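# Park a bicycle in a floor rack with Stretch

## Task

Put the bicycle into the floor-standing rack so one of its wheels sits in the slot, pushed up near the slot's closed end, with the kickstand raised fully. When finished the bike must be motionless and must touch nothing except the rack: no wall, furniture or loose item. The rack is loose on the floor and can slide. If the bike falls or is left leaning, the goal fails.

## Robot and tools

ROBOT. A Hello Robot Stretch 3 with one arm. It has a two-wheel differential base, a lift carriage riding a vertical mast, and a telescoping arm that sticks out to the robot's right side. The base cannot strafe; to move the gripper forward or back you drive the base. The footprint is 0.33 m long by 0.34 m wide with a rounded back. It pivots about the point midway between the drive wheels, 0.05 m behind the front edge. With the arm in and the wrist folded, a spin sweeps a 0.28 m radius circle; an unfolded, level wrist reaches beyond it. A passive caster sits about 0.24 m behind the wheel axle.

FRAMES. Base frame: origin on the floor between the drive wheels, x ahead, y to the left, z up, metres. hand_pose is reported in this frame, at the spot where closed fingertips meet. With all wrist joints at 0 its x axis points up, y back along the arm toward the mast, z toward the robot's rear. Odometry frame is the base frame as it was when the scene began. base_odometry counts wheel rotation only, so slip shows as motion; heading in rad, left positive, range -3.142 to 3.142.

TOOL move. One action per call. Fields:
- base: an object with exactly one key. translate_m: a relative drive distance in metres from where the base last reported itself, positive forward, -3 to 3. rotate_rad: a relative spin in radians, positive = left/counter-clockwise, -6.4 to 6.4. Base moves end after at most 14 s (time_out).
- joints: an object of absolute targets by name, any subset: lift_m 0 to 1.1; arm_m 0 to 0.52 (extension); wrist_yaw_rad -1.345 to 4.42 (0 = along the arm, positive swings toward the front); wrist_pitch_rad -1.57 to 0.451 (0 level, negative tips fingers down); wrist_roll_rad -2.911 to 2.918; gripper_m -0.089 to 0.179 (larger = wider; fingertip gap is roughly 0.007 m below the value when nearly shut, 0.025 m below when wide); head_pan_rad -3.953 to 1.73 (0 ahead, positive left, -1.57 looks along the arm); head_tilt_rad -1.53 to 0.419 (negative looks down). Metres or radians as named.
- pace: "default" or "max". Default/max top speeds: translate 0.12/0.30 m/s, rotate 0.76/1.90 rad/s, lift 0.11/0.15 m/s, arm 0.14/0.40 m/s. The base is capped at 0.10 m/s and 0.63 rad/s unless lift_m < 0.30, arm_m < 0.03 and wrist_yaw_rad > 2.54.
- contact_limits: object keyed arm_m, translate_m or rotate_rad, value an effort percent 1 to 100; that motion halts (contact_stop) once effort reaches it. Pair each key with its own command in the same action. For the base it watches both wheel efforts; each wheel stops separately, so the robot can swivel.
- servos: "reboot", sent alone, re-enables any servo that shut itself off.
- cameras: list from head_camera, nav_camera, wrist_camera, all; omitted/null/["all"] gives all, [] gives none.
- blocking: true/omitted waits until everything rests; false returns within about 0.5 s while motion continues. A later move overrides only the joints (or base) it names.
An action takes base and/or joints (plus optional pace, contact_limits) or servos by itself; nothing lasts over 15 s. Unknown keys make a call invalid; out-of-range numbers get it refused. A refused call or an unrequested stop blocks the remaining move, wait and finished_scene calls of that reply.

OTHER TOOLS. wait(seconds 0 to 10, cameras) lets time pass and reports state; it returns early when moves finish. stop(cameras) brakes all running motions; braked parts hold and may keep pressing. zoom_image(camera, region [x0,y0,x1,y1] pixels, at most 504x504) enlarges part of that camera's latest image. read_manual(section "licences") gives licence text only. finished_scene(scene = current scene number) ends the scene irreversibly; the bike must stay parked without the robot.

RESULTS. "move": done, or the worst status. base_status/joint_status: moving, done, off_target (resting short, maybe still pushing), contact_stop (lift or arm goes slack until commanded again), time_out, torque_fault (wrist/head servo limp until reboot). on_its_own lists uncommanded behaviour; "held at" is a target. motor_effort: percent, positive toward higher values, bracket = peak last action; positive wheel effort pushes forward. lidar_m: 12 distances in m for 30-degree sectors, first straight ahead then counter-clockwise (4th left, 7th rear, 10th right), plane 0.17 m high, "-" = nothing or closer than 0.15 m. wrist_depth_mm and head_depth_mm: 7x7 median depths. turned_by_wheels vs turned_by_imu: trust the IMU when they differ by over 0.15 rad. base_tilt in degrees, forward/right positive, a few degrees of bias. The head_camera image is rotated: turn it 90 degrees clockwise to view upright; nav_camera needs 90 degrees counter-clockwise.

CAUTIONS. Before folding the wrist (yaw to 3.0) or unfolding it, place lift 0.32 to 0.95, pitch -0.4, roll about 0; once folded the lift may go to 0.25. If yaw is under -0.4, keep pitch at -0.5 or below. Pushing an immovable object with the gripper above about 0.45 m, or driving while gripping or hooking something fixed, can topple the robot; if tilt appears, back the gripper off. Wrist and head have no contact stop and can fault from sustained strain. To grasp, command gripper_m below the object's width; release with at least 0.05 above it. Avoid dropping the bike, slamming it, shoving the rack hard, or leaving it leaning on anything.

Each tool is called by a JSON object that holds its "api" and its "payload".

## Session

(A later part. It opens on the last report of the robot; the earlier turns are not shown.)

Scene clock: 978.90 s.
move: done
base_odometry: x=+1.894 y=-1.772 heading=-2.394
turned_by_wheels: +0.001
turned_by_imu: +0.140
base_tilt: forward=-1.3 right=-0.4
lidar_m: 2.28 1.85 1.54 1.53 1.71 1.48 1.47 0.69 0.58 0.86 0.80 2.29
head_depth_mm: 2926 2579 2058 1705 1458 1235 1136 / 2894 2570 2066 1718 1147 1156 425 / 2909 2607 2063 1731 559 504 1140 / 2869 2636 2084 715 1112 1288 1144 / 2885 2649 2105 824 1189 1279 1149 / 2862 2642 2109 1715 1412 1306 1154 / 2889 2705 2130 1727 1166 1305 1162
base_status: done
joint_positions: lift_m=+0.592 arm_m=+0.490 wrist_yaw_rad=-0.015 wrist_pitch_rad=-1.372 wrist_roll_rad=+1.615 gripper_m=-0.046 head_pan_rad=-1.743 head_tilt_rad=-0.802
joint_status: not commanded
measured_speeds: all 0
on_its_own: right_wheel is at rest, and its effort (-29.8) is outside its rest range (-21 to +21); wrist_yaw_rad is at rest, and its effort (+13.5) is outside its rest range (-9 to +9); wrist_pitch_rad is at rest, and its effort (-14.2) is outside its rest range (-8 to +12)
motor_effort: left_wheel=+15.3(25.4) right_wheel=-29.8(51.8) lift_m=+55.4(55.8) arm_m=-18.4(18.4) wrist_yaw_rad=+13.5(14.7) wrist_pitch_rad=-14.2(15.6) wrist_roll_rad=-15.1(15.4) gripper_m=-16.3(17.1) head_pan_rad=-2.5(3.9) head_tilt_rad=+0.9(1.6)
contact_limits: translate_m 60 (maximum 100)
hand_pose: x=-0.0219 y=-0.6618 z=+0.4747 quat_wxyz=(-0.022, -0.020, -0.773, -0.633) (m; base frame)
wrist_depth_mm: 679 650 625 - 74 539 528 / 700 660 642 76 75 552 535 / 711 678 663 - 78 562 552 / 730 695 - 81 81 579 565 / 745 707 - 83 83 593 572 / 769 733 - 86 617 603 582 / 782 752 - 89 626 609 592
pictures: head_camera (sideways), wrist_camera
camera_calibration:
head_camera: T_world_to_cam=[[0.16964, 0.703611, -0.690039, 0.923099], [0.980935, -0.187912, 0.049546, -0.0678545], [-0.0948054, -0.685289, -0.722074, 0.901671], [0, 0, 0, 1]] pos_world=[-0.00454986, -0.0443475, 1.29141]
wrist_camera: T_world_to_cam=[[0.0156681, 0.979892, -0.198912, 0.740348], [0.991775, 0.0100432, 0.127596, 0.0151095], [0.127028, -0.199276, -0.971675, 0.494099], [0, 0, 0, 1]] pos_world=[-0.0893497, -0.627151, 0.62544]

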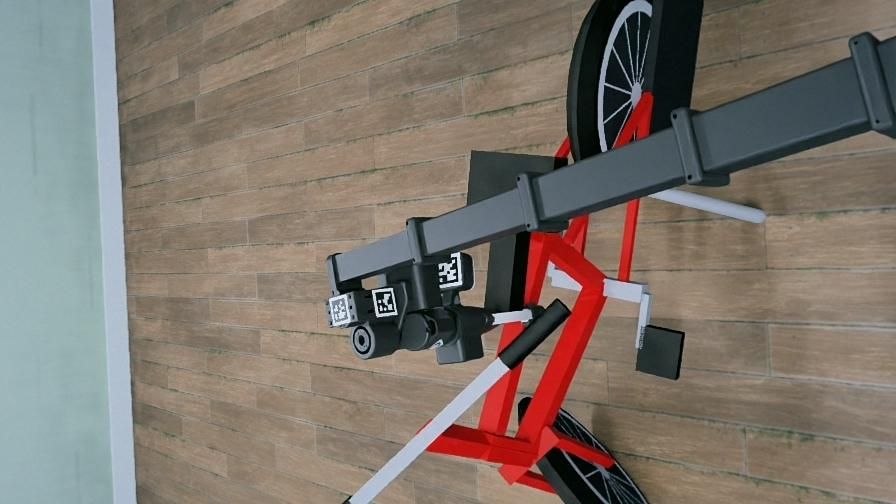

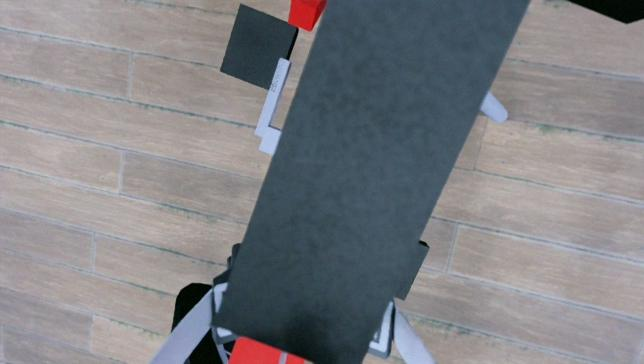

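{"api": "move", "payload": {"joints": {"gripper_m": 0.16}, "cameras": []}}

{"api": "move", "payload": {"joints": {"lift_m": 0.85, "wrist_pitch_rad": -1.54, "head_pan_rad": -1.6, "head_tilt_rad": -0.85}, "cameras": ["head_camera", "wrist_camera", "nav_camera"]}}

Scene clock: 985.83 s.
move: done
base_odometry: x=+1.894 y=-1.772 heading=-2.395
turned_by_wheels: -0.001
turned_by_imu: -0.001
base_tilt: forward=-1.3 right=-0.4
lidar_m: 2.28 1.85 1.54 1.53 1.71 1.48 1.47 0.70 0.58 0.57 0.80 2.29
head_depth_mm: 2881 2581 2046 1717 1463 1235 1137 / 2930 2607 2065 1722 1152 1158 425 / 2902 2606 2096 1728 559 504 1143 / 2864 2638 2111 766 1112 1295 1148 / 2873 2649 2105 818 1181 1269 1149 / 2866 2687 2101 1715 1418 1301 1153 / 2866 2734 2128 1718 1168 1320 1159
base_status: not commanded
joint_positions: lift_m=+0.592 arm_m=+0.490 wrist_yaw_rad=-0.002 wrist_pitch_rad=-1.443 wrist_roll_rad=+1.576 gripper_m=+0.160 head_pan_rad=-1.743 head_tilt_rad=-0.801
joint_status: all done
measured_speeds: translate_m=+0.000 rotate_rad=+0.001 lift_m=+0.000 arm_m=+0.000 wrist_yaw_rad=+0.000 wrist_pitch_rad=+0.000 wrist_roll_rad=+0.000 head_pan_rad=+0.000 head_tilt_rad=+0.000
motor_effort: left_wheel=-0.1(32.3) right_wheel=-0.2(51.0) lift_m=+34.8(53.4) arm_m=+2.3(19.7) wrist_yaw_rad=+1.2(13.6) wrist_pitch_rad=-1.3(26.4) wrist_roll_rad=-2.2(15.2) gripper_m=+0.0(94.7) head_pan_rad=-2.4(3.5) head_tilt_rad=+1.2(1.6)
contact_limits: translate_m 60 (maximum 100)
hand_pose: x=-0.0216 y=-0.6433 z=+0.4735 quat_wxyz=(-0.002, -0.003, -0.751, -0.661) (m; base frame)
wrist_depth_mm: 638 626 397 79 80 105 94 / 652 637 - 81 81 583 563 / 669 647 - - 530 588 572 / 692 670 86 86 604 603 584 / 692 676 88 89 623 608 590 / 116 134 90 91 637 138 610 / 112 389 93 661 655 116 621
pictures: none
No camera images: "cameras" was empty.

Scene clock: 989.00 s.
move: done
base_odometry: x=+1.894 y=-1.772 heading=-2.395
turned_by_wheels: +0.000
turned_by_imu: +0.000
base_tilt: forward=-1.3 right=-0.5
lidar_m: 2.28 1.85 1.54 1.53 1.70 1.47 1.47 0.70 0.58 0.57 0.80 2.29
head_depth_mm: 2796 2402 337 295 1122 1237 1127 / 2816 411 351 935 1109 1247 1126 / 565 571 1933 1668 1257 1247 1133 / 560 580 1891 1009 1367 1273 1138 / 2888 2389 2000 1147 1422 1278 1140 / 2966 2488 2011 1158 1405 1284 1145 / 2979 2500 2019 1706 1363 1286 1151
base_status: not commanded
joint_positions: lift_m=+0.850 arm_m=+0.490 wrist_yaw_rad=-0.001 wrist_pitch_rad=-1.531 wrist_roll_rad=+1.573 gripper_m=+0.160 head_pan_rad=-1.608 head_tilt_rad=-0.839
joint_status: all done
measured_speeds: all 0
motor_effort: left_wheel=-0.5(1.3) right_wheel=-0.5(0.5) lift_m=+34.7(40.7) arm_m=+11.5(16.7) wrist_yaw_rad=+0.2(2.8) wrist_pitch_rad=-1.8(3.4) wrist_roll_rad=-1.1(2.4) gripper_m=+0.3(1.5) head_pan_rad=+3.9(6.1) head_tilt_rad=-4.7(6.3)
contact_limits: translate_m 60 (maximum 100)
hand_pose: x=-0.0215 y=-0.6207 z=+0.7317 quat_wxyz=(-0.001, -0.001, -0.721, -0.693) (m; base frame)
wrist_depth_mm: 842 845 829 321 330 828 824 / 848 864 844 331 837 835 694 / 868 882 872 876 874 829 706 / 893 895 885 872 883 836 720 / 912 898 897 889 900 900 895 / 119 944 615 913 922 138 912 / 112 942 374 264 941 116 920
pictures: head_camera (sideways), nav_camera (sideways), wrist_camera
camera_calibration:
head_camera: T_world_to_cam=[[0.074232, 0.745447, -0.662419, 0.887689], [0.997241, -0.0558694, 0.0488807, -0.0670854], [-0.000571038, -0.66422, -0.747537, 0.934211], [0, 0, 0, 1]] pos_world=[0.00153882, -0.0449517, 1.28966]
nav_camera: T_world_to_cam=[[-0.0237628, -0.747091, 0.664297, -0.820549], [-0.999265, -0.00225355, -0.0382796, 0.10848], [0.0300954, -0.664718, -0.746488, 0.927348], [0, 0, 0, 1]] pos_world=[0.0609924, 0.0036436, 1.24149]
wrist_camera: T_world_to_cam=[[-0.0406107, 0.998353, -0.0405133, 0.645522], [0.990693, 0.045505, 0.128287, 0.00298697], [0.12992, -0.0349264, -0.990909, 0.868106], [0, 0, 0, 1]] pos_world=[-0.089528, -0.614275, 0.885983]

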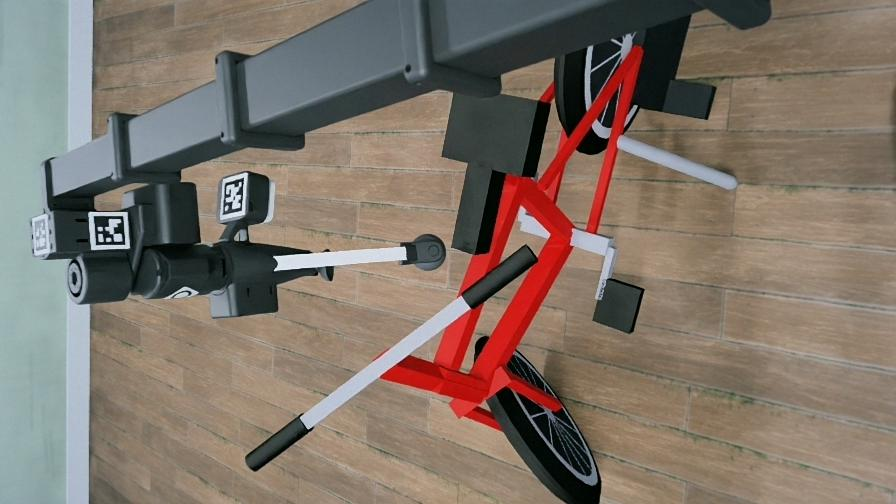

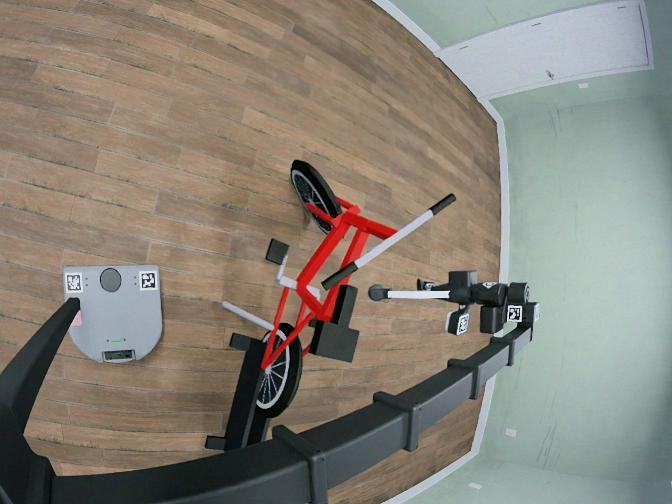

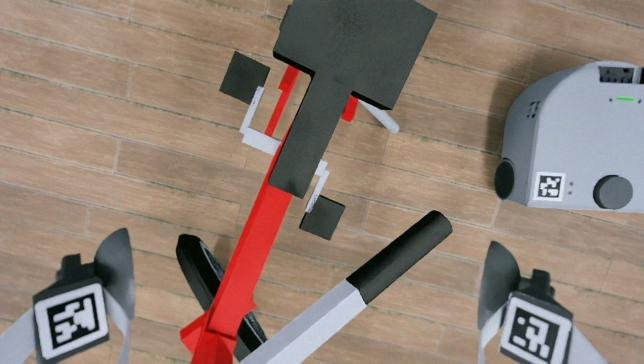

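{"api": "move", "payload": {"base": {"rotate_rad": -0.3}, "cameras": []}}

{"api": "move", "payload": {"base": {"translate_m": -0.14}, "joints": {"head_pan_rad": -1.4, "head_tilt_rad": -0.9}, "cameras": ["head_camera", "wrist_camera"]}}

{"api": "zoom_image", "payload": {"camera": "wrist_camera", "region": [200, 0, 500, 364]}}

Scene clock: 996.43 s.
move: done
base_odometry: x=+1.894 y=-1.772 heading=-2.695
turned_by_wheels: -0.300
turned_by_imu: -0.294
base_tilt: forward=-1.3 right=-0.4
lidar_m: 2.28 2.32 1.64 1.53 1.55 1.58 1.47 1.49 0.65 0.58 0.57 0.81
head_depth_mm: 2845 2405 336 295 1232 1265 1124 / 2964 410 351 1623 1218 1263 1133 / 565 571 1933 1668 1202 1270 1137 / 560 580 1891 957 1196 1252 1138 / 2861 2387 1991 1692 1201 1280 1137 / 2849 2483 2016 1690 1173 1259 1142 / 2813 2497 2032 1704 1415 1283 1143
base_status: done
joint_positions: lift_m=+0.850 arm_m=+0.490 wrist_yaw_rad=-0.001 wrist_pitch_rad=-1.531 wrist_roll_rad=+1.573 gripper_m=+0.160 head_pan_rad=-1.608 head_tilt_rad=-0.839
joint_status: not commanded
measured_speeds: all 0
motor_effort: left_wheel=+3.5(9.0) right_wheel=-4.3(9.2) lift_m=+32.4(33.9) arm_m=+1.8(6.1) wrist_yaw_rad=+0.8(2.0) wrist_pitch_rad=-1.7(1.8) wrist_roll_rad=-1.2(1.3) gripper_m=+1.0(1.0) head_pan_rad=+3.4(4.3) head_tilt_rad=-5.0(5.5)
hand_pose: x=-0.0215 y=-0.6207 z=+0.7317 quat_wxyz=(-0.001, -0.001, -0.721, -0.693) (m; base frame)
wrist_depth_mm: 846 829 831 696 847 832 835 / 856 836 861 700 846 840 703 / 870 863 875 579 873 834 709 / 894 885 884 349 884 819 727 / 910 884 910 353 898 894 891 / 119 922 911 736 915 138 916 / 112 944 948 934 945 116 930
pictures: none
No camera images: "cameras" was empty.

Scene clock: 998.93 s.
move: done
base_odometry: x=+2.020 y=-1.712 heading=-2.695
turned_by_wheels: +0.000
turned_by_imu: +0.000
base_tilt: forward=-1.3 right=-0.4
lidar_m: 2.41 2.41 1.63 1.52 1.54 1.43 1.33 1.35 0.64 0.59 0.63 0.91
head_depth_mm: 516 633 1851 1580 1258 1240 1109 / 538 609 1827 1589 1199 1244 1119 / 2799 2064 1815 1573 1199 1249 1125 / 2833 2259 1881 1141 1303 1251 1124 / 2831 2264 1889 1020 1367 1249 1126 / 2822 2294 1898 1215 1377 1262 1136 / 2816 2295 1921 1148 1429 1267 1136
base_status: done
joint_positions: lift_m=+0.850 arm_m=+0.490 wrist_yaw_rad=-0.001 wrist_pitch_rad=-1.531 wrist_roll_rad=+1.573 gripper_m=+0.160 head_pan_rad=-1.408 head_tilt_rad=-0.888
joint_status: all done
measured_speeds: all 0
motor_effort: left_wheel=+0.4(4.5) right_wheel=-3.7(8.8) lift_m=+31.4(33.0) arm_m=-5.0(5.0) wrist_yaw_rad=+1.3(2.1) wrist_pitch_rad=-1.6(1.8) wrist_roll_rad=-0.9(1.5) gripper_m=+0.2(1.3) head_pan_rad=+4.0(6.4) head_tilt_rad=-5.8(7.4)
hand_pose: x=-0.0215 y=-0.6207 z=+0.7317 quat_wxyz=(-0.001, -0.001, -0.721, -0.693) (m; base frame)
wrist_depth_mm: 843 843 849 829 833 823 831 / 852 853 845 840 848 850 708 / 862 870 867 717 864 834 702 / 879 898 896 624 885 828 722 / 924 901 905 911 905 889 900 / 119 927 715 389 923 138 908 / 112 954 935 369 934 116 933
pictures: head_camera (sideways), wrist_camera
camera_calibration:
head_camera: T_world_to_cam=[[-0.0804307, 0.776512, -0.624948, 0.839809], [0.988852, 0.140982, 0.0479081, -0.0657649], [0.125308, -0.614128, -0.779195, 0.974609], [0, 0, 0, 1]] pos_world=[0.0104523, -0.0443149, 1.2874]
wrist_camera: T_world_to_cam=[[-0.0406107, 0.998353, -0.0405131, 0.645525], [0.990693, 0.0455049, 0.128287, 0.00298706], [0.12992, -0.0349262, -0.990909, 0.868106], [0, 0, 0, 1]] pos_world=[-0.089528, -0.614278, 0.885983]

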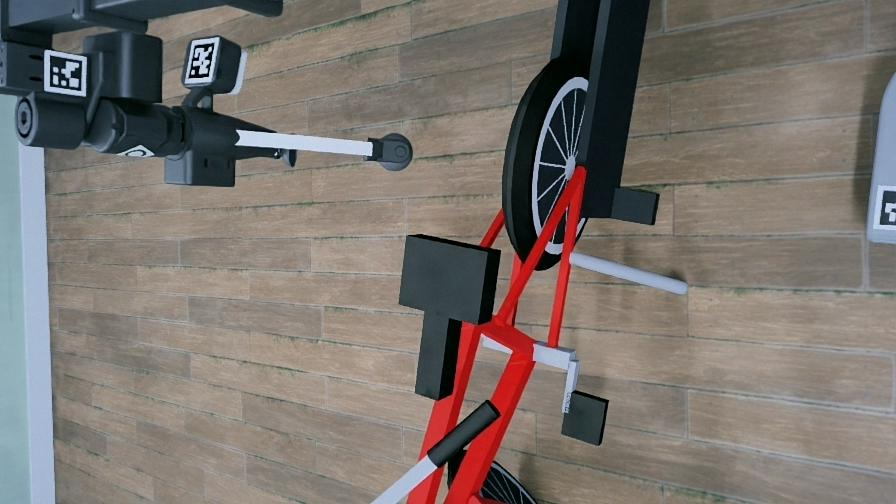

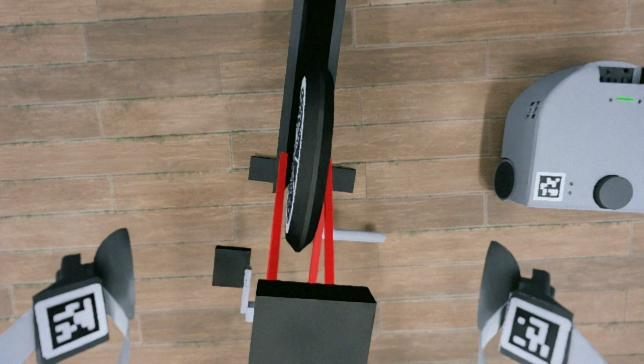

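Scaled by 1.385.

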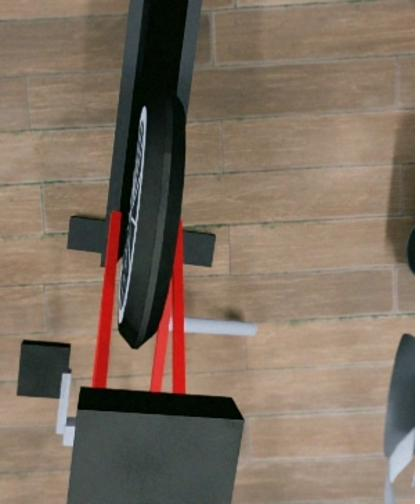

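{"api": "move", "payload": {"base": {"rotate_rad": -0.04}, "joints": {"lift_m": 0.72, "arm_m": 0.444, "wrist_pitch_rad": -1.42}, "cameras": []}}

{"api": "move", "payload": {"base": {"translate_m": 0.34}, "joints": {"head_pan_rad": -1.7}, "cameras": ["head_camera", "wrist_camera"]}}

Scene clock: 1018.23 s.
move: done
base_odometry: x=+2.020 y=-1.712 heading=-2.735
turned_by_wheels: -0.040
turned_by_imu: -0.039
base_tilt: forward=-1.3 right=-0.4
lidar_m: 2.42 2.44 1.65 1.52 1.53 1.45 1.33 1.34 0.64 0.59 0.60 0.89
head_depth_mm: 2766 2108 519 442 425 1201 1085 / 2774 604 677 1595 1206 1248 1119 / 2812 2241 1745 1579 1199 1244 1123 / 2821 2240 1876 1553 1215 1253 1121 / 2855 2265 1877 954 1387 1240 1133 / 2811 2287 1891 1531 1345 1260 1133 / 2789 2300 1908 1150 1425 1259 1135
base_status: done
joint_positions: lift_m=+0.720 arm_m=+0.444 wrist_yaw_rad=-0.001 wrist_pitch_rad=-1.421 wrist_roll_rad=+1.573 gripper_m=+0.160 head_pan_rad=-1.408 head_tilt_rad=-0.889
joint_status: all done
measured_speeds: all 0
motor_effort: left_wheel=+3.1(6.8) right_wheel=-3.3(8.4) lift_m=+18.1(27.3) arm_m=-14.8(23.8) wrist_yaw_rad=+0.2(1.7) wrist_pitch_rad=+0.3(1.2) wrist_roll_rad=-1.2(1.3) gripper_m=+0.9(0.9) head_pan_rad=+4.4(4.6) head_tilt_rad=-5.0(5.9)
hand_pose: x=-0.0216 y=-0.6030 z=+0.6017 quat_wxyz=(-0.001, -0.001, -0.758, -0.653) (m; base frame)
wrist_depth_mm: 786 763 737 628 705 679 666 / 814 781 748 580 704 683 670 / 818 797 768 590 728 703 604 / 845 814 786 400 730 707 585 / 859 826 801 487 752 722 709 / 119 834 807 598 759 138 712 / 112 869 813 792 774 116 720
pictures: none
No camera images: "cameras" was empty.

Scene clock: 1022.73 s.
move: done
base_odometry: x=+1.708 y=-1.846 heading=-2.735
turned_by_wheels: +0.000
turned_by_imu: +0.001
base_tilt: forward=-1.4 right=-0.5
lidar_m: 2.08 2.10 1.70 1.57 1.58 1.81 1.67 1.68 0.60 0.51 0.67 2.27
head_depth_mm: 2599 2203 1849 1584 1265 328 298 / 2786 2222 1852 1092 372 359 1100 / 2803 2243 516 456 1214 1230 1125 / 2801 623 713 1022 1362 1254 1126 / 2838 2247 695 1519 1392 1257 1127 / 2771 2280 1895 952 1370 1258 1131 / 2722 2304 1914 1572 1113 1259 1134
base_status: done
joint_positions: lift_m=+0.720 arm_m=+0.444 wrist_yaw_rad=+0.000 wrist_pitch_rad=-1.415 wrist_roll_rad=+1.568 gripper_m=+0.160 head_pan_rad=-1.692 head_tilt_rad=-0.889
joint_status: all done
measured_speeds: all 0
motor_effort: left_wheel=+0.9(8.5) right_wheel=+2.1(4.4) lift_m=+21.5(21.9) arm_m=-13.8(15.5) wrist_yaw_rad=-0.3(2.0) wrist_pitch_rad=-0.8(1.1) wrist_roll_rad=+0.7(1.4) gripper_m=+0.3(1.4) head_pan_rad=-3.4(8.1) head_tilt_rad=-5.4(5.7)
hand_pose: x=-0.0215 y=-0.6046 z=+0.6018 quat_wxyz=(+0.001, +0.001, -0.760, -0.650) (m; base frame)
wrist_depth_mm: 795 763 202 203 204 661 656 / 811 778 758 208 698 685 659 / 818 797 782 213 723 707 603 / 858 800 789 216 729 712 595 / 872 813 799 280 743 722 695 / 119 821 802 777 776 138 142 / 112 855 844 791 781 115 138
pictures: head_camera (sideways), wrist_camera
camera_calibration:
head_camera: T_world_to_cam=[[0.140276, 0.768199, -0.624654, 0.838079], [0.988764, -0.141603, 0.0479002, -0.065754], [-0.0516559, -0.624354, -0.779431, 0.975996], [0, 0, 0, 1]] pos_world=[-0.00213151, -0.0437551, 1.28738]
wrist_camera: T_world_to_cam=[[-0.0462694, 0.986661, -0.156076, 0.686558], [0.990433, 0.0656467, 0.121379, 0.0352579], [0.130006, -0.148966, -0.980259, 0.664567], [0, 0, 0, 1]] pos_world=[-0.0895515, -0.580716, 0.754323]

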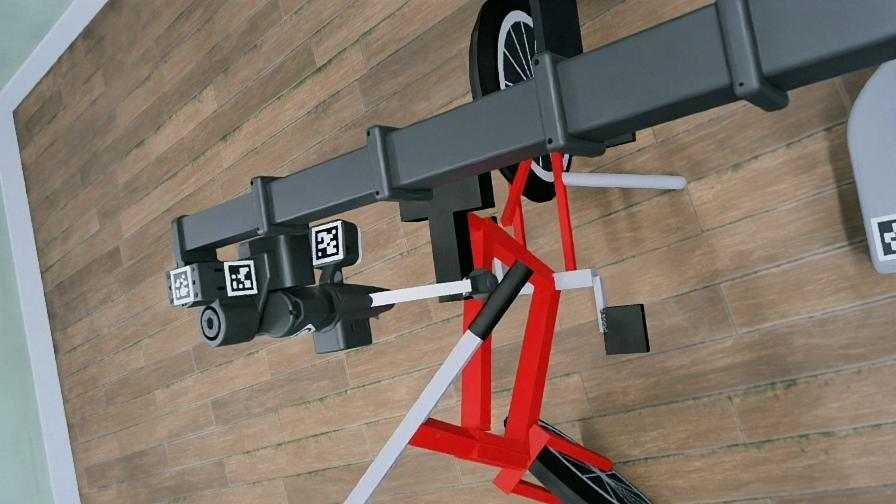

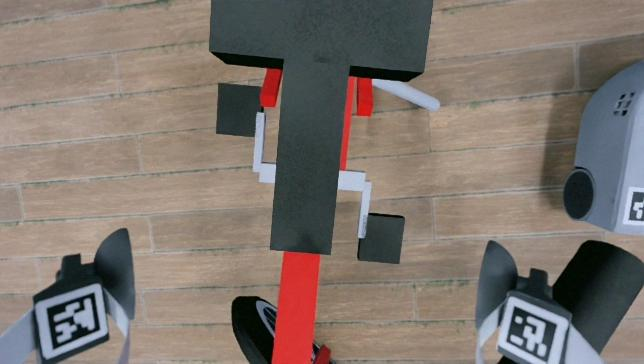

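{"api": "move", "payload": {"base": {"translate_m": 0.028}, "joints": {"arm_m": 0.457, "wrist_pitch_rad": -1.33, "gripper_m": 0.12}, "cameras": []}}

{"api": "move", "payload": {"joints": {"lift_m": 0.577}, "cameras": ["wrist_camera", "head_camera"]}}

Scene clock: 1038.47 s.
move: done
base_odometry: x=+1.682 y=-1.857 heading=-2.735
turned_by_wheels: +0.000
turned_by_imu: +0.000
base_tilt: forward=-1.3 right=-0.4
lidar_m: 2.05 2.08 1.71 1.57 1.58 1.84 1.69 1.71 0.61 0.51 0.65 2.24
head_depth_mm: 2637 2211 1859 1591 1261 328 298 / 2799 2244 1863 1097 372 359 1101 / 2803 2235 517 457 1265 1242 1119 / 2826 628 728 1003 1360 1253 1124 / 2836 2085 710 978 1362 1257 1131 / 2757 2287 1911 944 1367 1258 1129 / 2710 2286 1898 1623 1123 1266 1135
base_status: done
joint_positions: lift_m=+0.720 arm_m=+0.457 wrist_yaw_rad=+0.000 wrist_pitch_rad=-1.333 wrist_roll_rad=+1.568 gripper_m=+0.120 head_pan_rad=-1.692 head_tilt_rad=-0.889
joint_status: all done
measured_speeds: all 0
motor_effort: left_wheel=+3.5(8.0) right_wheel=-0.1(5.1) lift_m=+25.2(25.6) arm_m=+15.4(22.8) wrist_yaw_rad=-0.2(1.3) wrist_pitch_rad=+0.7(1.1) wrist_roll_rad=+0.5(0.8) gripper_m=+0.4(81.8) head_pan_rad=-4.0(4.0) head_tilt_rad=-5.1(5.9)
hand_pose: x=-0.0215 y=-0.6385 z=+0.6039 quat_wxyz=(+0.001, +0.001, -0.786, -0.619) (m; base frame)
wrist_depth_mm: 858 815 778 211 198 650 631 / 881 838 788 534 303 671 634 / 902 845 795 540 696 686 646 / 928 858 815 770 714 690 655 / 934 884 834 796 553 699 677 / 975 123 858 577 763 704 130 / 107 119 886 489 764 117 121
pictures: none
No camera images: "cameras" was empty.

Scene clock: 1040.60 s.
move: done
base_odometry: x=+1.682 y=-1.857 heading=-2.735
turned_by_wheels: +0.000
turned_by_imu: +0.000
base_tilt: forward=-1.3 right=-0.5
lidar_m: 2.05 2.08 1.71 1.57 1.58 1.84 1.69 1.71 0.61 0.51 0.65 2.24
head_depth_mm: 2631 2215 1843 1589 1321 1240 1068 / 2783 2227 1853 1125 1262 470 428 / 2795 2222 1865 637 561 1227 1122 / 2818 2250 745 860 1361 1255 1125 / 2832 2272 1848 951 1367 1261 1127 / 2767 2269 1899 945 1369 1262 1129 / 2734 2285 1907 1627 1122 1259 1136
base_status: not commanded
joint_positions: lift_m=+0.577 arm_m=+0.457 wrist_yaw_rad=+0.000 wrist_pitch_rad=-1.333 wrist_roll_rad=+1.568 gripper_m=+0.120 head_pan_rad=-1.692 head_tilt_rad=-0.889
joint_status: all done
measured_speeds: all 0
motor_effort: left_wheel=+3.4(4.0) right_wheel=+0.3(0.3) lift_m=+17.1(26.4) arm_m=+13.7(16.3) wrist_yaw_rad=+0.0(1.6) wrist_pitch_rad=+0.7(1.0) wrist_roll_rad=+0.2(0.7) gripper_m=-0.5(1.0) head_pan_rad=-3.4(4.1) head_tilt_rad=-5.1(5.8)
hand_pose: x=-0.0215 y=-0.6386 z=+0.4609 quat_wxyz=(+0.001, +0.001, -0.786, -0.619) (m; base frame)
wrist_depth_mm: 702 668 68 66 161 533 509 / 706 681 - 68 562 540 516 / 730 700 - 69 575 549 526 / 751 713 - 71 584 561 535 / 766 725 - 72 72 573 544 / 785 123 76 - 140 571 553 / 107 117 77 76 121 117 563
pictures: head_camera (sideways), wrist_camera
camera_calibration:
head_camera: T_world_to_cam=[[0.140277, 0.7682, -0.624652, 0.838077], [0.988764, -0.141603, 0.0479001, -0.065754], [-0.0516559, -0.624353, -0.779432, 0.975998], [0, 0, 0, 1]] pos_world=[-0.00213151, -0.0437551, 1.28738]
wrist_camera: T_world_to_cam=[[-0.046312, 0.97054, -0.236446, 0.72489], [0.990425, 0.07543, 0.115626, 0.0634749], [0.130055, -0.228827, -0.96474, 0.463282], [0, 0, 0, 1]] pos_world=[-0.0895479, -0.602311, 0.611004]

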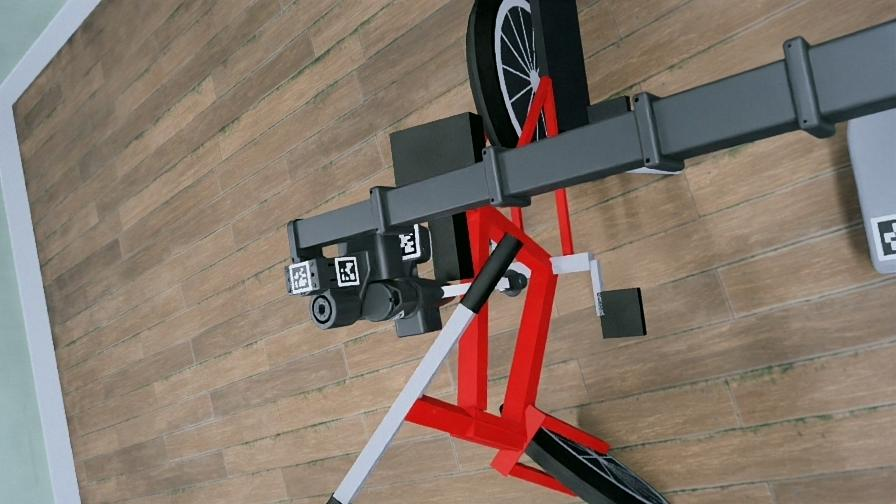

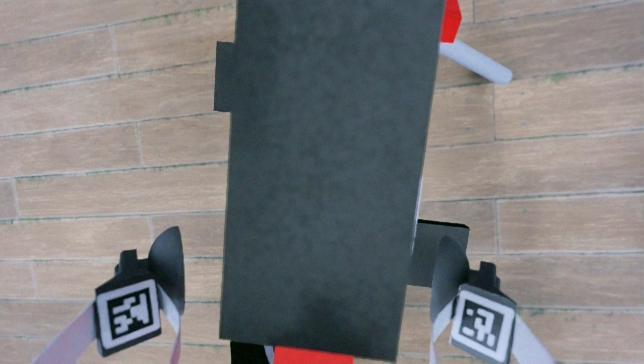

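{"api": "move", "payload": {"joints": {"gripper_m": -0.05}, "cameras": []}}

{"api": "move", "payload": {"joints": {"arm_m": 0.514, "lift_m": 0.585}, "cameras": ["head_camera", "wrist_camera"]}}

{"api": "move", "payload": {"base": {"translate_m": -0.1}, "contact_limits": {"translate_m": 50}, "cameras": ["head_camera", "wrist_camera"]}}

Scene clock: 1049.40 s.
move: done
base_odometry: x=+1.682 y=-1.857 heading=-2.735
turned_by_wheels: +0.000
turned_by_imu: +0.000
base_tilt: forward=-1.4 right=-0.4
lidar_m: 2.05 2.08 1.71 1.57 1.58 1.84 1.69 1.71 0.61 0.51 0.65 2.24
head_depth_mm: 2633 2203 1831 1582 1316 1241 1069 / 2773 2234 1859 1121 1266 469 429 / 2806 2247 1874 639 561 1229 1126 / 2821 2250 742 853 1349 1246 1123 / 2843 2250 1840 949 1357 1256 1132 / 2766 2283 1897 942 1370 1256 1132 / 2741 2285 1905 1621 1123 1261 1136
base_status: not commanded
joint_positions: lift_m=+0.577 arm_m=+0.457 wrist_yaw_rad=+0.000 wrist_pitch_rad=-1.343 wrist_roll_rad=+1.568 gripper_m=-0.049 head_pan_rad=-1.692 head_tilt_rad=-0.889
joint_status: all done
measured_speeds: all 0
motor_effort: left_wheel=+3.8(4.0) right_wheel=-0.2(0.4) lift_m=+28.0(28.0) arm_m=+9.8(12.0) wrist_yaw_rad=-0.6(1.5) wrist_pitch_rad=+2.5(2.8) wrist_roll_rad=+0.6(0.7) gripper_m=-27.0(98.1) head_pan_rad=-3.3(4.1) head_tilt_rad=-5.0(5.6)
hand_pose: x=-0.0215 y=-0.6360 z=+0.4605 quat_wxyz=(+0.001, +0.001, -0.783, -0.623) (m; base frame)
wrist_depth_mm: 694 668 67 66 168 535 519 / 709 676 - 68 565 542 525 / 717 690 - 68 570 561 529 / 734 711 - 70 579 567 538 / 760 719 73 72 412 568 546 / 771 740 75 - 421 580 560 / 797 748 76 75 116 595 573
pictures: none
No camera images: "cameras" was empty.

Scene clock: 1050.97 s.
move: done
base_odometry: x=+1.682 y=-1.857 heading=-2.735
turned_by_wheels: +0.000
turned_by_imu: -0.001
base_tilt: forward=-1.3 right=-0.4
lidar_m: 2.05 2.08 1.71 1.57 1.58 1.84 1.69 1.71 0.61 0.81 0.66 2.24
head_depth_mm: 2610 2215 1838 1593 1325 1242 419 / 2787 2215 1851 1181 1232 461 420 / 2805 2249 1864 613 550 1224 1123 / 2827 2268 767 972 1359 1247 1129 / 2847 2277 830 1131 1339 1259 1126 / 2740 2281 1893 1054 1394 1260 1133 / 2702 2320 1863 1642 1147 1262 1132
base_status: not commanded
joint_positions: lift_m=+0.585 arm_m=+0.514 wrist_yaw_rad=+0.000 wrist_pitch_rad=-1.387 wrist_roll_rad=+1.569 gripper_m=-0.046 head_pan_rad=-1.692 head_tilt_rad=-0.889
joint_status: all done
measured_speeds: translate_m=+0.000 rotate_rad=+0.000 lift_m=-0.001 arm_m=+0.000 wrist_yaw_rad=+0.000 wrist_pitch_rad=+0.000 wrist_roll_rad=+0.000 head_pan_rad=+0.000 head_tilt_rad=+0.000
motor_effort: left_wheel=-4.1(4.9) right_wheel=+8.3(8.6) lift_m=+13.2(50.1) arm_m=+18.4(24.5) wrist_yaw_rad=+0.2(1.5) wrist_pitch_rad=+10.5(15.2) wrist_roll_rad=+0.3(0.6) gripper_m=-17.8(27.5) head_pan_rad=-2.8(3.8) head_tilt_rad=-4.8(5.8)
hand_pose: x=-0.0215 y=-0.6819 z=+0.4674 quat_wxyz=(+0.001, +0.001, -0.769, -0.639) (m; base frame)
wrist_depth_mm: 665 646 73 70 171 551 535 / 680 664 74 72 578 561 541 / 689 676 - 73 587 569 547 / 721 691 - - 597 584 558 / 735 709 78 77 411 589 566 / 746 721 81 78 417 601 576 / 754 733 98 79 124 613 585
pictures: head_camera (sideways), wrist_camera
camera_calibration:
head_camera: T_world_to_cam=[[0.140277, 0.768202, -0.624651, 0.838075], [0.988764, -0.141603, 0.0479001, -0.065754], [-0.0516558, -0.624352, -0.779434, 0.975999], [0, 0, 0, 1]] pos_world=[-0.00213151, -0.0437551, 1.28738]
wrist_camera: T_world_to_cam=[[-0.0456798, 0.981863, -0.184006, 0.751626], [0.990461, 0.0684867, 0.119564, 0.0594303], [0.129998, -0.176789, -0.975626, 0.500164], [0, 0, 0, 1]] pos_world=[-0.0895494, -0.653641, 0.619171]

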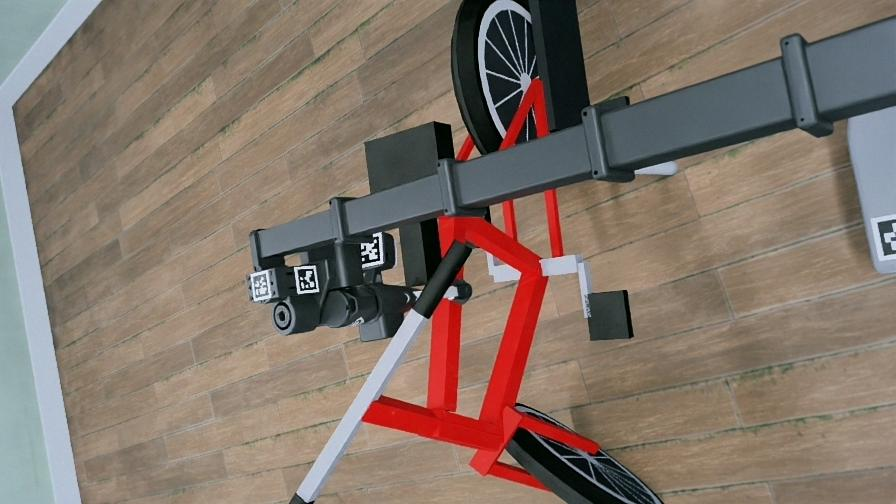

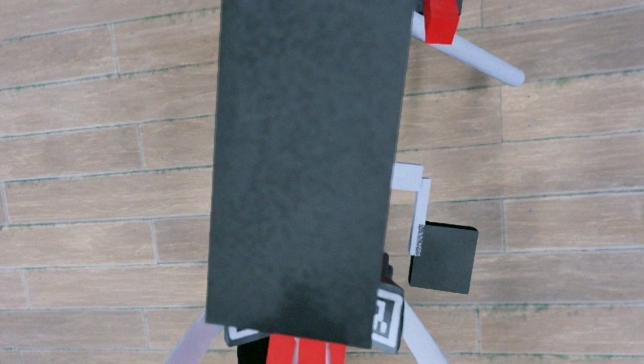

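Scene clock: 1053.10 s.
move: done
base_odometry: x=+1.774 y=-1.818 heading=-2.734
turned_by_wheels: +0.001
turned_by_imu: +0.002
base_tilt: forward=-1.3 right=-0.4
lidar_m: 2.15 2.18 1.69 1.55 1.57 1.74 1.60 1.61 0.63 0.59 0.77 2.35
head_depth_mm: 2521 2215 1848 1588 1318 1244 418 / 2774 2230 1854 1569 1235 462 419 / 2777 2244 1866 613 552 1229 1123 / 2823 2254 766 1026 1364 1253 1121 / 2814 2267 834 1025 1368 1255 1127 / 2767 2282 1899 1120 1411 1259 1130 / 2734 2281 1865 1570 1350 1263 1134
base_status: done
joint_positions: lift_m=+0.585 arm_m=+0.514 wrist_yaw_rad=+0.000 wrist_pitch_rad=-1.331 wrist_roll_rad=+1.583 gripper_m=-0.046 head_pan_rad=-1.692 head_tilt_rad=-0.889
joint_status: not commanded
measured_speeds: all 0
motor_effort: left_wheel=+11.4(22.6) right_wheel=-20.2(41.0) lift_m=+45.2(45.4) arm_m=-2.3(19.1) wrist_yaw_rad=+0.1(2.8) wrist_pitch_rad=+0.2(10.7) wrist_roll_rad=-4.4(4.9) gripper_m=-16.8(18.2) head_pan_rad=-3.3(3.9) head_tilt_rad=-4.7(6.0)
contact_limits: translate_m 50 (maximum 100)
hand_pose: x=-0.0215 y=-0.6962 z=+0.4690 quat_wxyz=(-0.005, -0.004, -0.786, -0.618) (m; base frame)
wrist_depth_mm: 704 661 642 70 69 538 516 / 717 683 - 72 70 538 526 / 740 693 - 74 - 556 535 / 753 711 - - 75 570 539 / 777 734 - 78 77 582 552 / 796 747 82 80 425 583 557 / 821 763 84 82 121 600 572
pictures: head_camera (sideways), wrist_camera
camera_calibration:
head_camera: T_world_to_cam=[[0.140279, 0.768213, -0.624637, 0.838057], [0.988764, -0.141605, 0.0478997, -0.0657535], [-0.0516543, -0.624337, -0.779445, 0.976014], [0, 0, 0, 1]] pos_world=[-0.0021315, -0.0437548, 1.28738]
wrist_camera: T_world_to_cam=[[-0.0306022, 0.970646, -0.238557, 0.784062], [0.991047, 0.0604976, 0.119023, 0.0549293], [0.129961, -0.232778, -0.963807, 0.454694], [0, 0, 0, 1]] pos_world=[-0.089536, -0.658527, 0.618743]

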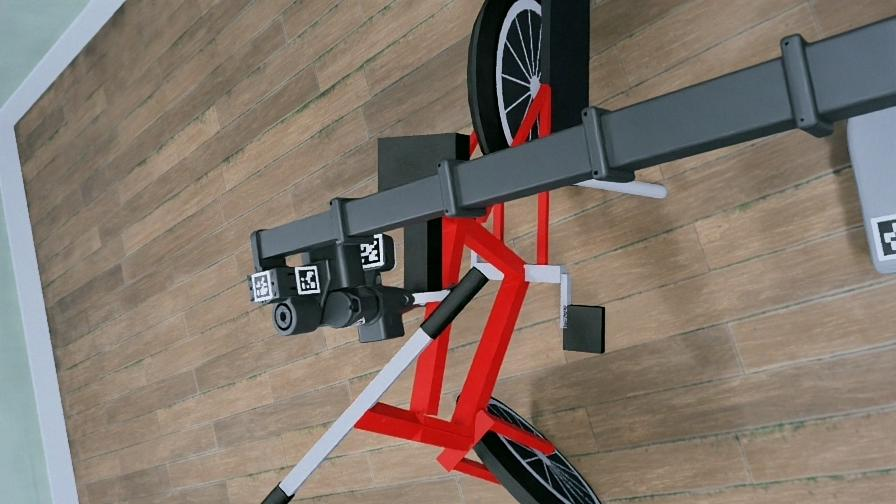

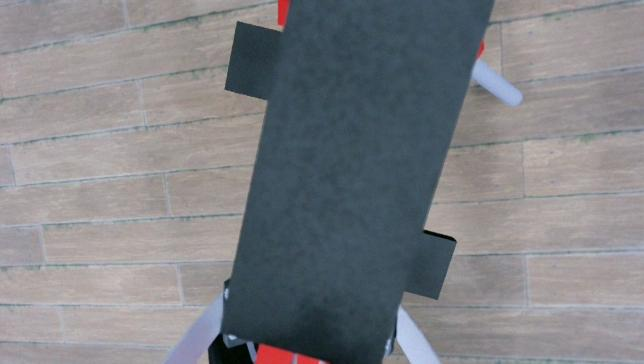

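{"api": "move", "payload": {"base": {"rotate_rad": -0.12}, "contact_limits": {"rotate_rad": 65}, "cameras": ["head_camera"]}}

{"api": "move", "payload": {"base": {"translate_m": -0.08}, "contact_limits": {"translate_m": 60}, "cameras": ["head_camera", "wrist_camera"]}}

Scene clock: 1059.97 s.
move: contact_stop
base_odometry: x=+1.765 y=-1.821 heading=-2.796
turned_by_wheels: -0.062
turned_by_imu: -0.043
base_tilt: forward=-1.3 right=-0.4
lidar_m: 2.15 2.16 1.72 1.56 1.56 1.78 1.60 1.61 0.64 0.59 0.78 2.39
head_depth_mm: 2418 2194 1844 1591 1317 1238 418 / 2663 2220 1855 1593 1233 461 419 / 2793 2231 1864 613 541 1229 1121 / 2826 2233 770 1081 1357 1250 1127 / 2836 2249 838 1192 1362 1256 1125 / 2791 2271 1897 1118 1419 1259 1135 / 2749 2287 1824 1588 1352 1260 1136
base_status: rotate_rad contact_stop (by the wheels' count: -0.062 of -0.120)
joint_positions: lift_m=+0.585 arm_m=+0.514 wrist_yaw_rad=-0.006 wrist_pitch_rad=-1.307 wrist_roll_rad=+1.583 gripper_m=-0.046 head_pan_rad=-1.694 head_tilt_rad=-0.891
joint_status: not commanded
measured_speeds: all 0
on_its_own: a drive wheel is slack since a contact_stop
motor_effort: left_wheel=+0.9(43.3) right_wheel=-0.3(70.3) lift_m=+21.6(45.7) arm_m=+0.4(16.0) wrist_yaw_rad=+4.8(10.2) wrist_pitch_rad=-4.1(6.8) wrist_roll_rad=-4.7(4.9) gripper_m=-17.5(18.2) head_pan_rad=-2.8(3.6) head_tilt_rad=-4.3(5.4)
contact_limits: rotate_rad 65 (maximum 100)
hand_pose: x=-0.0218 y=-0.7022 z=+0.4700 quat_wxyz=(-0.006, -0.006, -0.794, -0.608) (m; base frame)
wrist_depth_mm: 727 678 - 73 71 535 507 / 751 701 - 74 73 540 517 / 760 706 - - 568 555 523 / 782 726 - 79 414 561 534 / 803 752 82 81 421 573 546 / 826 776 85 82 430 585 555 / 841 787 98 84 613 600 559
pictures: head_camera (sideways)
camera_calibration:
head_camera: T_world_to_cam=[[0.141668, 0.769151, -0.623167, 0.836133], [0.988522, -0.143297, 0.04786, -0.0657002], [-0.0524861, -0.622794, -0.780623, 0.977551], [0, 0, 0, 1]] pos_world=[-0.00219905, -0.0437142, 1.28729]

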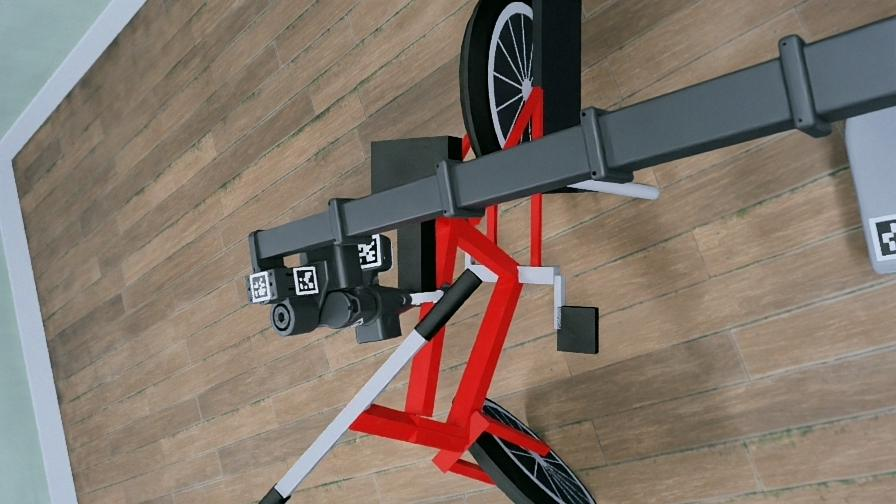

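not run: a stop that you did not command came earlier in this reply.

{"api": "move", "payload": {"base": {"translate_m": -0.09}, "contact_limits": {"translate_m": 60}, "cameras": ["head_camera", "wrist_camera"]}}

Scene clock: 1064.50 s.
move: contact_stop
base_odometry: x=+1.834 y=-1.793 heading=-2.700
turned_by_wheels: +0.097
turned_by_imu: +0.096
base_tilt: forward=-1.3 right=-0.3
lidar_m: 2.22 2.26 1.65 1.55 1.58 1.63 1.53 1.55 0.63 0.59 0.82 2.37
head_depth_mm: 2566 2199 1855 1578 1262 1243 418 / 2754 2210 1854 1594 1205 461 419 / 2787 2224 1856 612 541 1229 1125 / 2798 2250 773 1060 1360 1250 1122 / 2842 2261 840 1174 1359 1252 1119 / 2759 2292 1906 1148 1418 1257 1130 / 2732 2302 1856 1213 1366 1259 1137
base_status: translate_m contact_stop (by the wheels' count: -0.0747 of -0.0900)
joint_positions: lift_m=+0.585 arm_m=+0.514 wrist_yaw_rad=-0.009 wrist_pitch_rad=-1.304 wrist_roll_rad=+1.591 gripper_m=-0.046 head_pan_rad=-1.694 head_tilt_rad=-0.891
joint_status: not commanded
measured_speeds: all 0
on_its_own: a drive wheel is slack since a contact_stop
motor_effort: left_wheel=-5.5(34.0) right_wheel=-0.2(65.2) lift_m=+40.5(41.2) arm_m=-10.5(14.5) wrist_yaw_rad=+8.1(13.6) wrist_pitch_rad=-4.8(6.4) wrist_roll_rad=-7.4(7.5) gripper_m=-17.4(18.1) head_pan_rad=-3.0(3.2) head_tilt_rad=-4.6(4.7)
contact_limits: translate_m 60 (maximum 100)
hand_pose: x=-0.0219 y=-0.7030 z=+0.4701 quat_wxyz=(-0.011, -0.010, -0.795, -0.607) (m; base frame)
wrist_depth_mm: 729 684 649 71 69 526 510 / 750 692 674 73 71 533 518 / 759 712 - - - 555 531 / 792 720 - 78 76 568 534 / 809 751 - 80 79 570 544 / 832 761 84 82 433 585 559 / 838 783 100 84 617 589 563
pictures: head_camera (sideways), wrist_camera
camera_calibration:
head_camera: T_world_to_cam=[[0.141981, 0.769365, -0.622831, 0.835694], [0.988467, -0.143678, 0.0478509, -0.065688], [-0.052672, -0.622442, -0.780891, 0.977901], [0, 0, 0, 1]] pos_world=[-0.00221422, -0.0437049, 1.28727]
wrist_camera: T_world_to_cam=[[-0.0141307, 0.964255, -0.264599, 0.799049], [0.99172, 0.0472949, 0.119391, 0.0461614], [0.127637, -0.260722, -0.956939, 0.431298], [0, 0, 0, 1]] pos_world=[-0.0895377, -0.660221, 0.618643]

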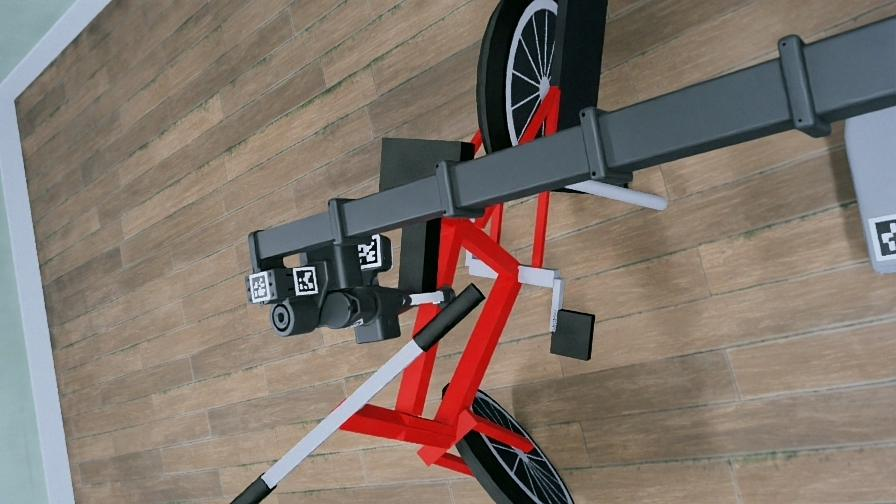

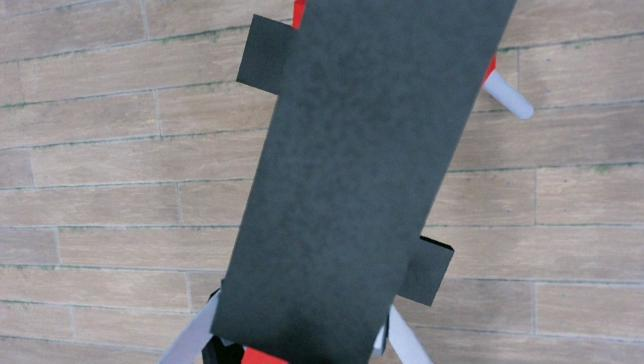

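{"api": "move", "payload": {"joints": {"gripper_m": 0.15}, "cameras": []}}

{"api": "move", "payload": {"joints": {"lift_m": 0.85, "wrist_pitch_rad": -1.54, "head_pan_rad": -1.4, "head_tilt_rad": -0.9}, "cameras": []}}

{"api": "move", "payload": {"base": {"rotate_rad": -0.2}, "cameras": []}}

{"api": "move", "payload": {"base": {"translate_m": -0.17}, "cameras": ["head_camera", "wrist_camera"]}}

{"api": "zoom_image", "payload": {"camera": "wrist_camera", "region": [200, 0, 500, 364]}}

Scene clock: 1071.03 s.
move: done
base_odometry: x=+1.834 y=-1.793 heading=-2.698
turned_by_wheels: +0.002
turned_by_imu: +0.002
base_tilt: forward=-1.3 right=-0.4
lidar_m: 2.22 2.26 1.65 1.54 1.57 1.63 1.53 1.55 0.63 0.60 0.82 2.36
head_depth_mm: 2578 2210 1853 1585 1263 1234 418 / 2763 2217 1853 1590 1212 461 420 / 2780 2249 1868 613 542 1224 1118 / 2795 2242 772 1040 1360 1250 1126 / 2817 2261 835 1020 1359 1259 1128 / 2769 2272 1898 1148 1419 1255 1133 / 2720 2301 1854 1564 1372 1258 1137
base_status: not commanded
joint_positions: lift_m=+0.585 arm_m=+0.514 wrist_yaw_rad=-0.003 wrist_pitch_rad=-1.325 wrist_roll_rad=+1.577 gripper_m=+0.150 head_pan_rad=-1.694 head_tilt_rad=-0.891
joint_status: all done
measured_speeds: all 0
on_its_own: a drive wheel is slack since a contact_stop
motor_effort: left_wheel=-1.7(5.6) right_wheel=-0.2(0.4) lift_m=+16.6(41.0) arm_m=-10.7(18.0) wrist_yaw_rad=+3.4(9.0) wrist_pitch_rad=-0.9(4.9) wrist_roll_rad=-2.4(7.5) gripper_m=+0.6(81.2) head_pan_rad=-2.6(3.2) head_tilt_rad=-4.4(4.8)
contact_limits: translate_m 60 (maximum 100)
hand_pose: x=-0.0216 y=-0.6976 z=+0.4693 quat_wxyz=(-0.003, -0.003, -0.788, -0.615) (m; base frame)
wrist_depth_mm: 716 670 654 73 71 537 520 / 735 686 - 74 72 538 527 / 755 697 - - 76 561 534 / 763 726 - 79 584 566 539 / 785 727 82 81 428 570 550 / 129 123 86 83 434 140 557 / 110 768 88 86 636 117 552
pictures: none
No camera images: "cameras" was empty.

Scene clock: 1074.27 s.
move: done
base_odometry: x=+1.834 y=-1.793 heading=-2.699
turned_by_wheels: -0.001
turned_by_imu: -0.001
base_tilt: forward=-1.3 right=-0.4
lidar_m: 2.22 2.26 1.65 1.54 1.57 1.63 1.53 1.56 0.62 0.60 0.82 2.37
head_depth_mm: 527 2037 1849 929 1181 1230 1116 / 554 635 1840 1018 1344 1243 1121 / 2793 2067 1826 1216 1383 1249 1121 / 2773 2258 1744 1472 1381 1251 1126 / 2817 2245 1880 1295 1409 1255 1126 / 2822 2279 1885 1616 1415 1259 1130 / 2816 2280 1906 1622 1426 1264 1134
base_status: not commanded
joint_positions: lift_m=+0.850 arm_m=+0.514 wrist_yaw_rad=+0.000 wrist_pitch_rad=-1.531 wrist_roll_rad=+1.571 gripper_m=+0.150 head_pan_rad=-1.408 head_tilt_rad=-0.891
joint_status: all done
measured_speeds: all 0
on_its_own: a drive wheel is slack since a contact_stop
motor_effort: left_wheel=-2.7(3.4) right_wheel=-0.1(0.4) lift_m=+35.1(41.5) arm_m=-0.3(10.9) wrist_yaw_rad=+0.1(3.9) wrist_pitch_rad=-1.6(3.3) wrist_roll_rad=-0.3(2.5) gripper_m=+0.3(1.5) head_pan_rad=+3.9(5.3) head_tilt_rad=-4.2(4.9)
contact_limits: translate_m 60 (maximum 100)
hand_pose: x=-0.0215 y=-0.6447 z=+0.7317 quat_wxyz=(+0.000, +0.000, -0.721, -0.693) (m; base frame)
wrist_depth_mm: 832 843 835 325 837 839 823 / 863 860 847 333 847 853 724 / 865 881 861 876 872 863 713 / 887 902 880 900 886 880 727 / 903 897 902 899 905 907 901 / 129 136 610 910 926 140 902 / 110 935 357 946 938 117 927
pictures: none
No camera images: "cameras" was empty.

Scene clock: 1075.57 s.
move: done
base_odometry: x=+1.834 y=-1.793 heading=-2.898
turned_by_wheels: -0.200
turned_by_imu: -0.196
base_tilt: forward=-1.3 right=-0.5
lidar_m: 2.22 2.22 1.81 1.54 1.54 1.77 1.54 1.53 0.70 0.63 0.60 2.61
head_depth_mm: 528 2034 1855 1578 1220 1237 1116 / 552 635 1849 1101 1276 1242 1117 / 2780 2068 1825 1028 1358 1238 1123 / 2806 2234 1860 1207 1377 1254 1129 / 2790 2250 1875 1196 1381 1251 1129 / 2757 2274 1807 1175 1415 1259 1134 / 2760 2290 1905 1626 1371 1260 1135
base_status: done
joint_positions: lift_m=+0.850 arm_m=+0.514 wrist_yaw_rad=+0.000 wrist_pitch_rad=-1.531 wrist_roll_rad=+1.571 gripper_m=+0.150 head_pan_rad=-1.408 head_tilt_rad=-0.891
joint_status: not commanded
measured_speeds: all 0
motor_effort: left_wheel=+2.7(8.5) right_wheel=-4.0(8.9) lift_m=+35.0(35.8) arm_m=+3.8(4.3) wrist_yaw_rad=+0.0(1.5) wrist_pitch_rad=-1.6(1.9) wrist_roll_rad=-0.4(0.9) gripper_m=+0.5(1.0) head_pan_rad=+3.6(4.6) head_tilt_rad=-4.4(4.5)
hand_pose: x=-0.0215 y=-0.6447 z=+0.7317 quat_wxyz=(+0.000, +0.000, -0.721, -0.693) (m; base frame)
wrist_depth_mm: 839 835 840 690 840 839 822 / 848 857 853 729 850 852 734 / 879 874 336 342 856 856 706 / 896 897 664 347 878 867 728 / 904 925 903 881 902 905 889 / 129 136 930 909 909 140 914 / 110 935 944 919 935 117 923
pictures: none
No camera images: "cameras" was empty.

Scene clock: 1078.37 s.
move: done
base_odometry: x=+1.999 y=-1.752 heading=-2.898
turned_by_wheels: +0.000
turned_by_imu: +0.000
base_tilt: forward=-1.3 right=-0.4
lidar_m: 2.38 2.38 1.76 1.50 1.50 1.60 1.37 1.37 0.68 0.63 0.66 0.94
head_depth_mm: 528 2039 1837 1588 1275 1238 1116 / 552 634 1843 1593 1245 1244 1119 / 2795 2058 1820 1599 1302 1246 1120 / 2791 2244 1873 968 1335 1245 1128 / 2832 2254 1889 1158 1393 1255 1132 / 2770 2277 1896 1215 1372 1259 1133 / 2776 2287 1890 1175 1424 1265 1136
base_status: done
joint_positions: lift_m=+0.850 arm_m=+0.514 wrist_yaw_rad=+0.000 wrist_pitch_rad=-1.531 wrist_roll_rad=+1.571 gripper_m=+0.150 head_pan_rad=-1.408 head_tilt_rad=-0.891
joint_status: not commanded
measured_speeds: all 0
motor_effort: left_wheel=+0.3(5.0) right_wheel=-3.7(9.0) lift_m=+34.0(35.6) arm_m=+12.1(12.1) wrist_yaw_rad=-0.7(2.1) wrist_pitch_rad=-1.6(1.9) wrist_roll_rad=-0.6(0.9) gripper_m=+0.4(1.3) head_pan_rad=+3.9(4.6) head_tilt_rad=-4.3(4.8)
hand_pose: x=-0.0215 y=-0.6447 z=+0.7317 quat_wxyz=(+0.000, +0.000, -0.721, -0.693) (m; base frame)
wrist_depth_mm: 840 841 827 839 831 827 831 / 861 856 840 701 853 850 730 / 878 868 871 750 864 860 712 / 883 881 861 662 887 875 722 / 897 900 904 912 892 900 886 / 129 136 689 366 931 140 907 / 110 947 930 370 922 117 932
pictures: head_camera (sideways), wrist_camera
camera_calibration:
head_camera: T_world_to_cam=[[-0.0807182, 0.778181, -0.622831, 0.837052], [0.988871, 0.140871, 0.0478509, -0.0656905], [0.124975, -0.612037, -0.780892, 0.976817], [0, 0, 0, 1]] pos_world=[0.0104466, -0.0442759, 1.28727]
wrist_camera: T_world_to_cam=[[-0.0428302, 0.998261, -0.0405055, 0.669351], [0.990596, 0.0477045, 0.128232, 0.00554583], [0.129942, -0.0346323, -0.990917, 0.867464], [0, 0, 0, 1]] pos_world=[-0.0895449, -0.638409, 0.885985]

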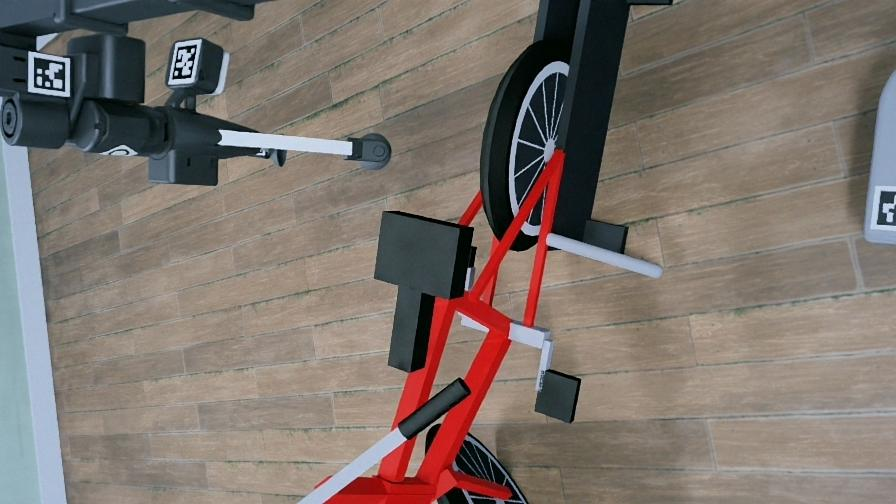

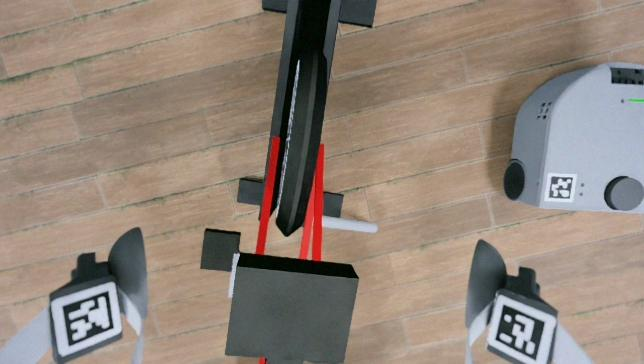

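Scaled by 1.385.

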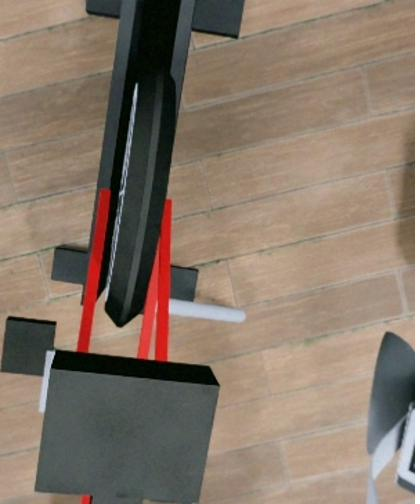

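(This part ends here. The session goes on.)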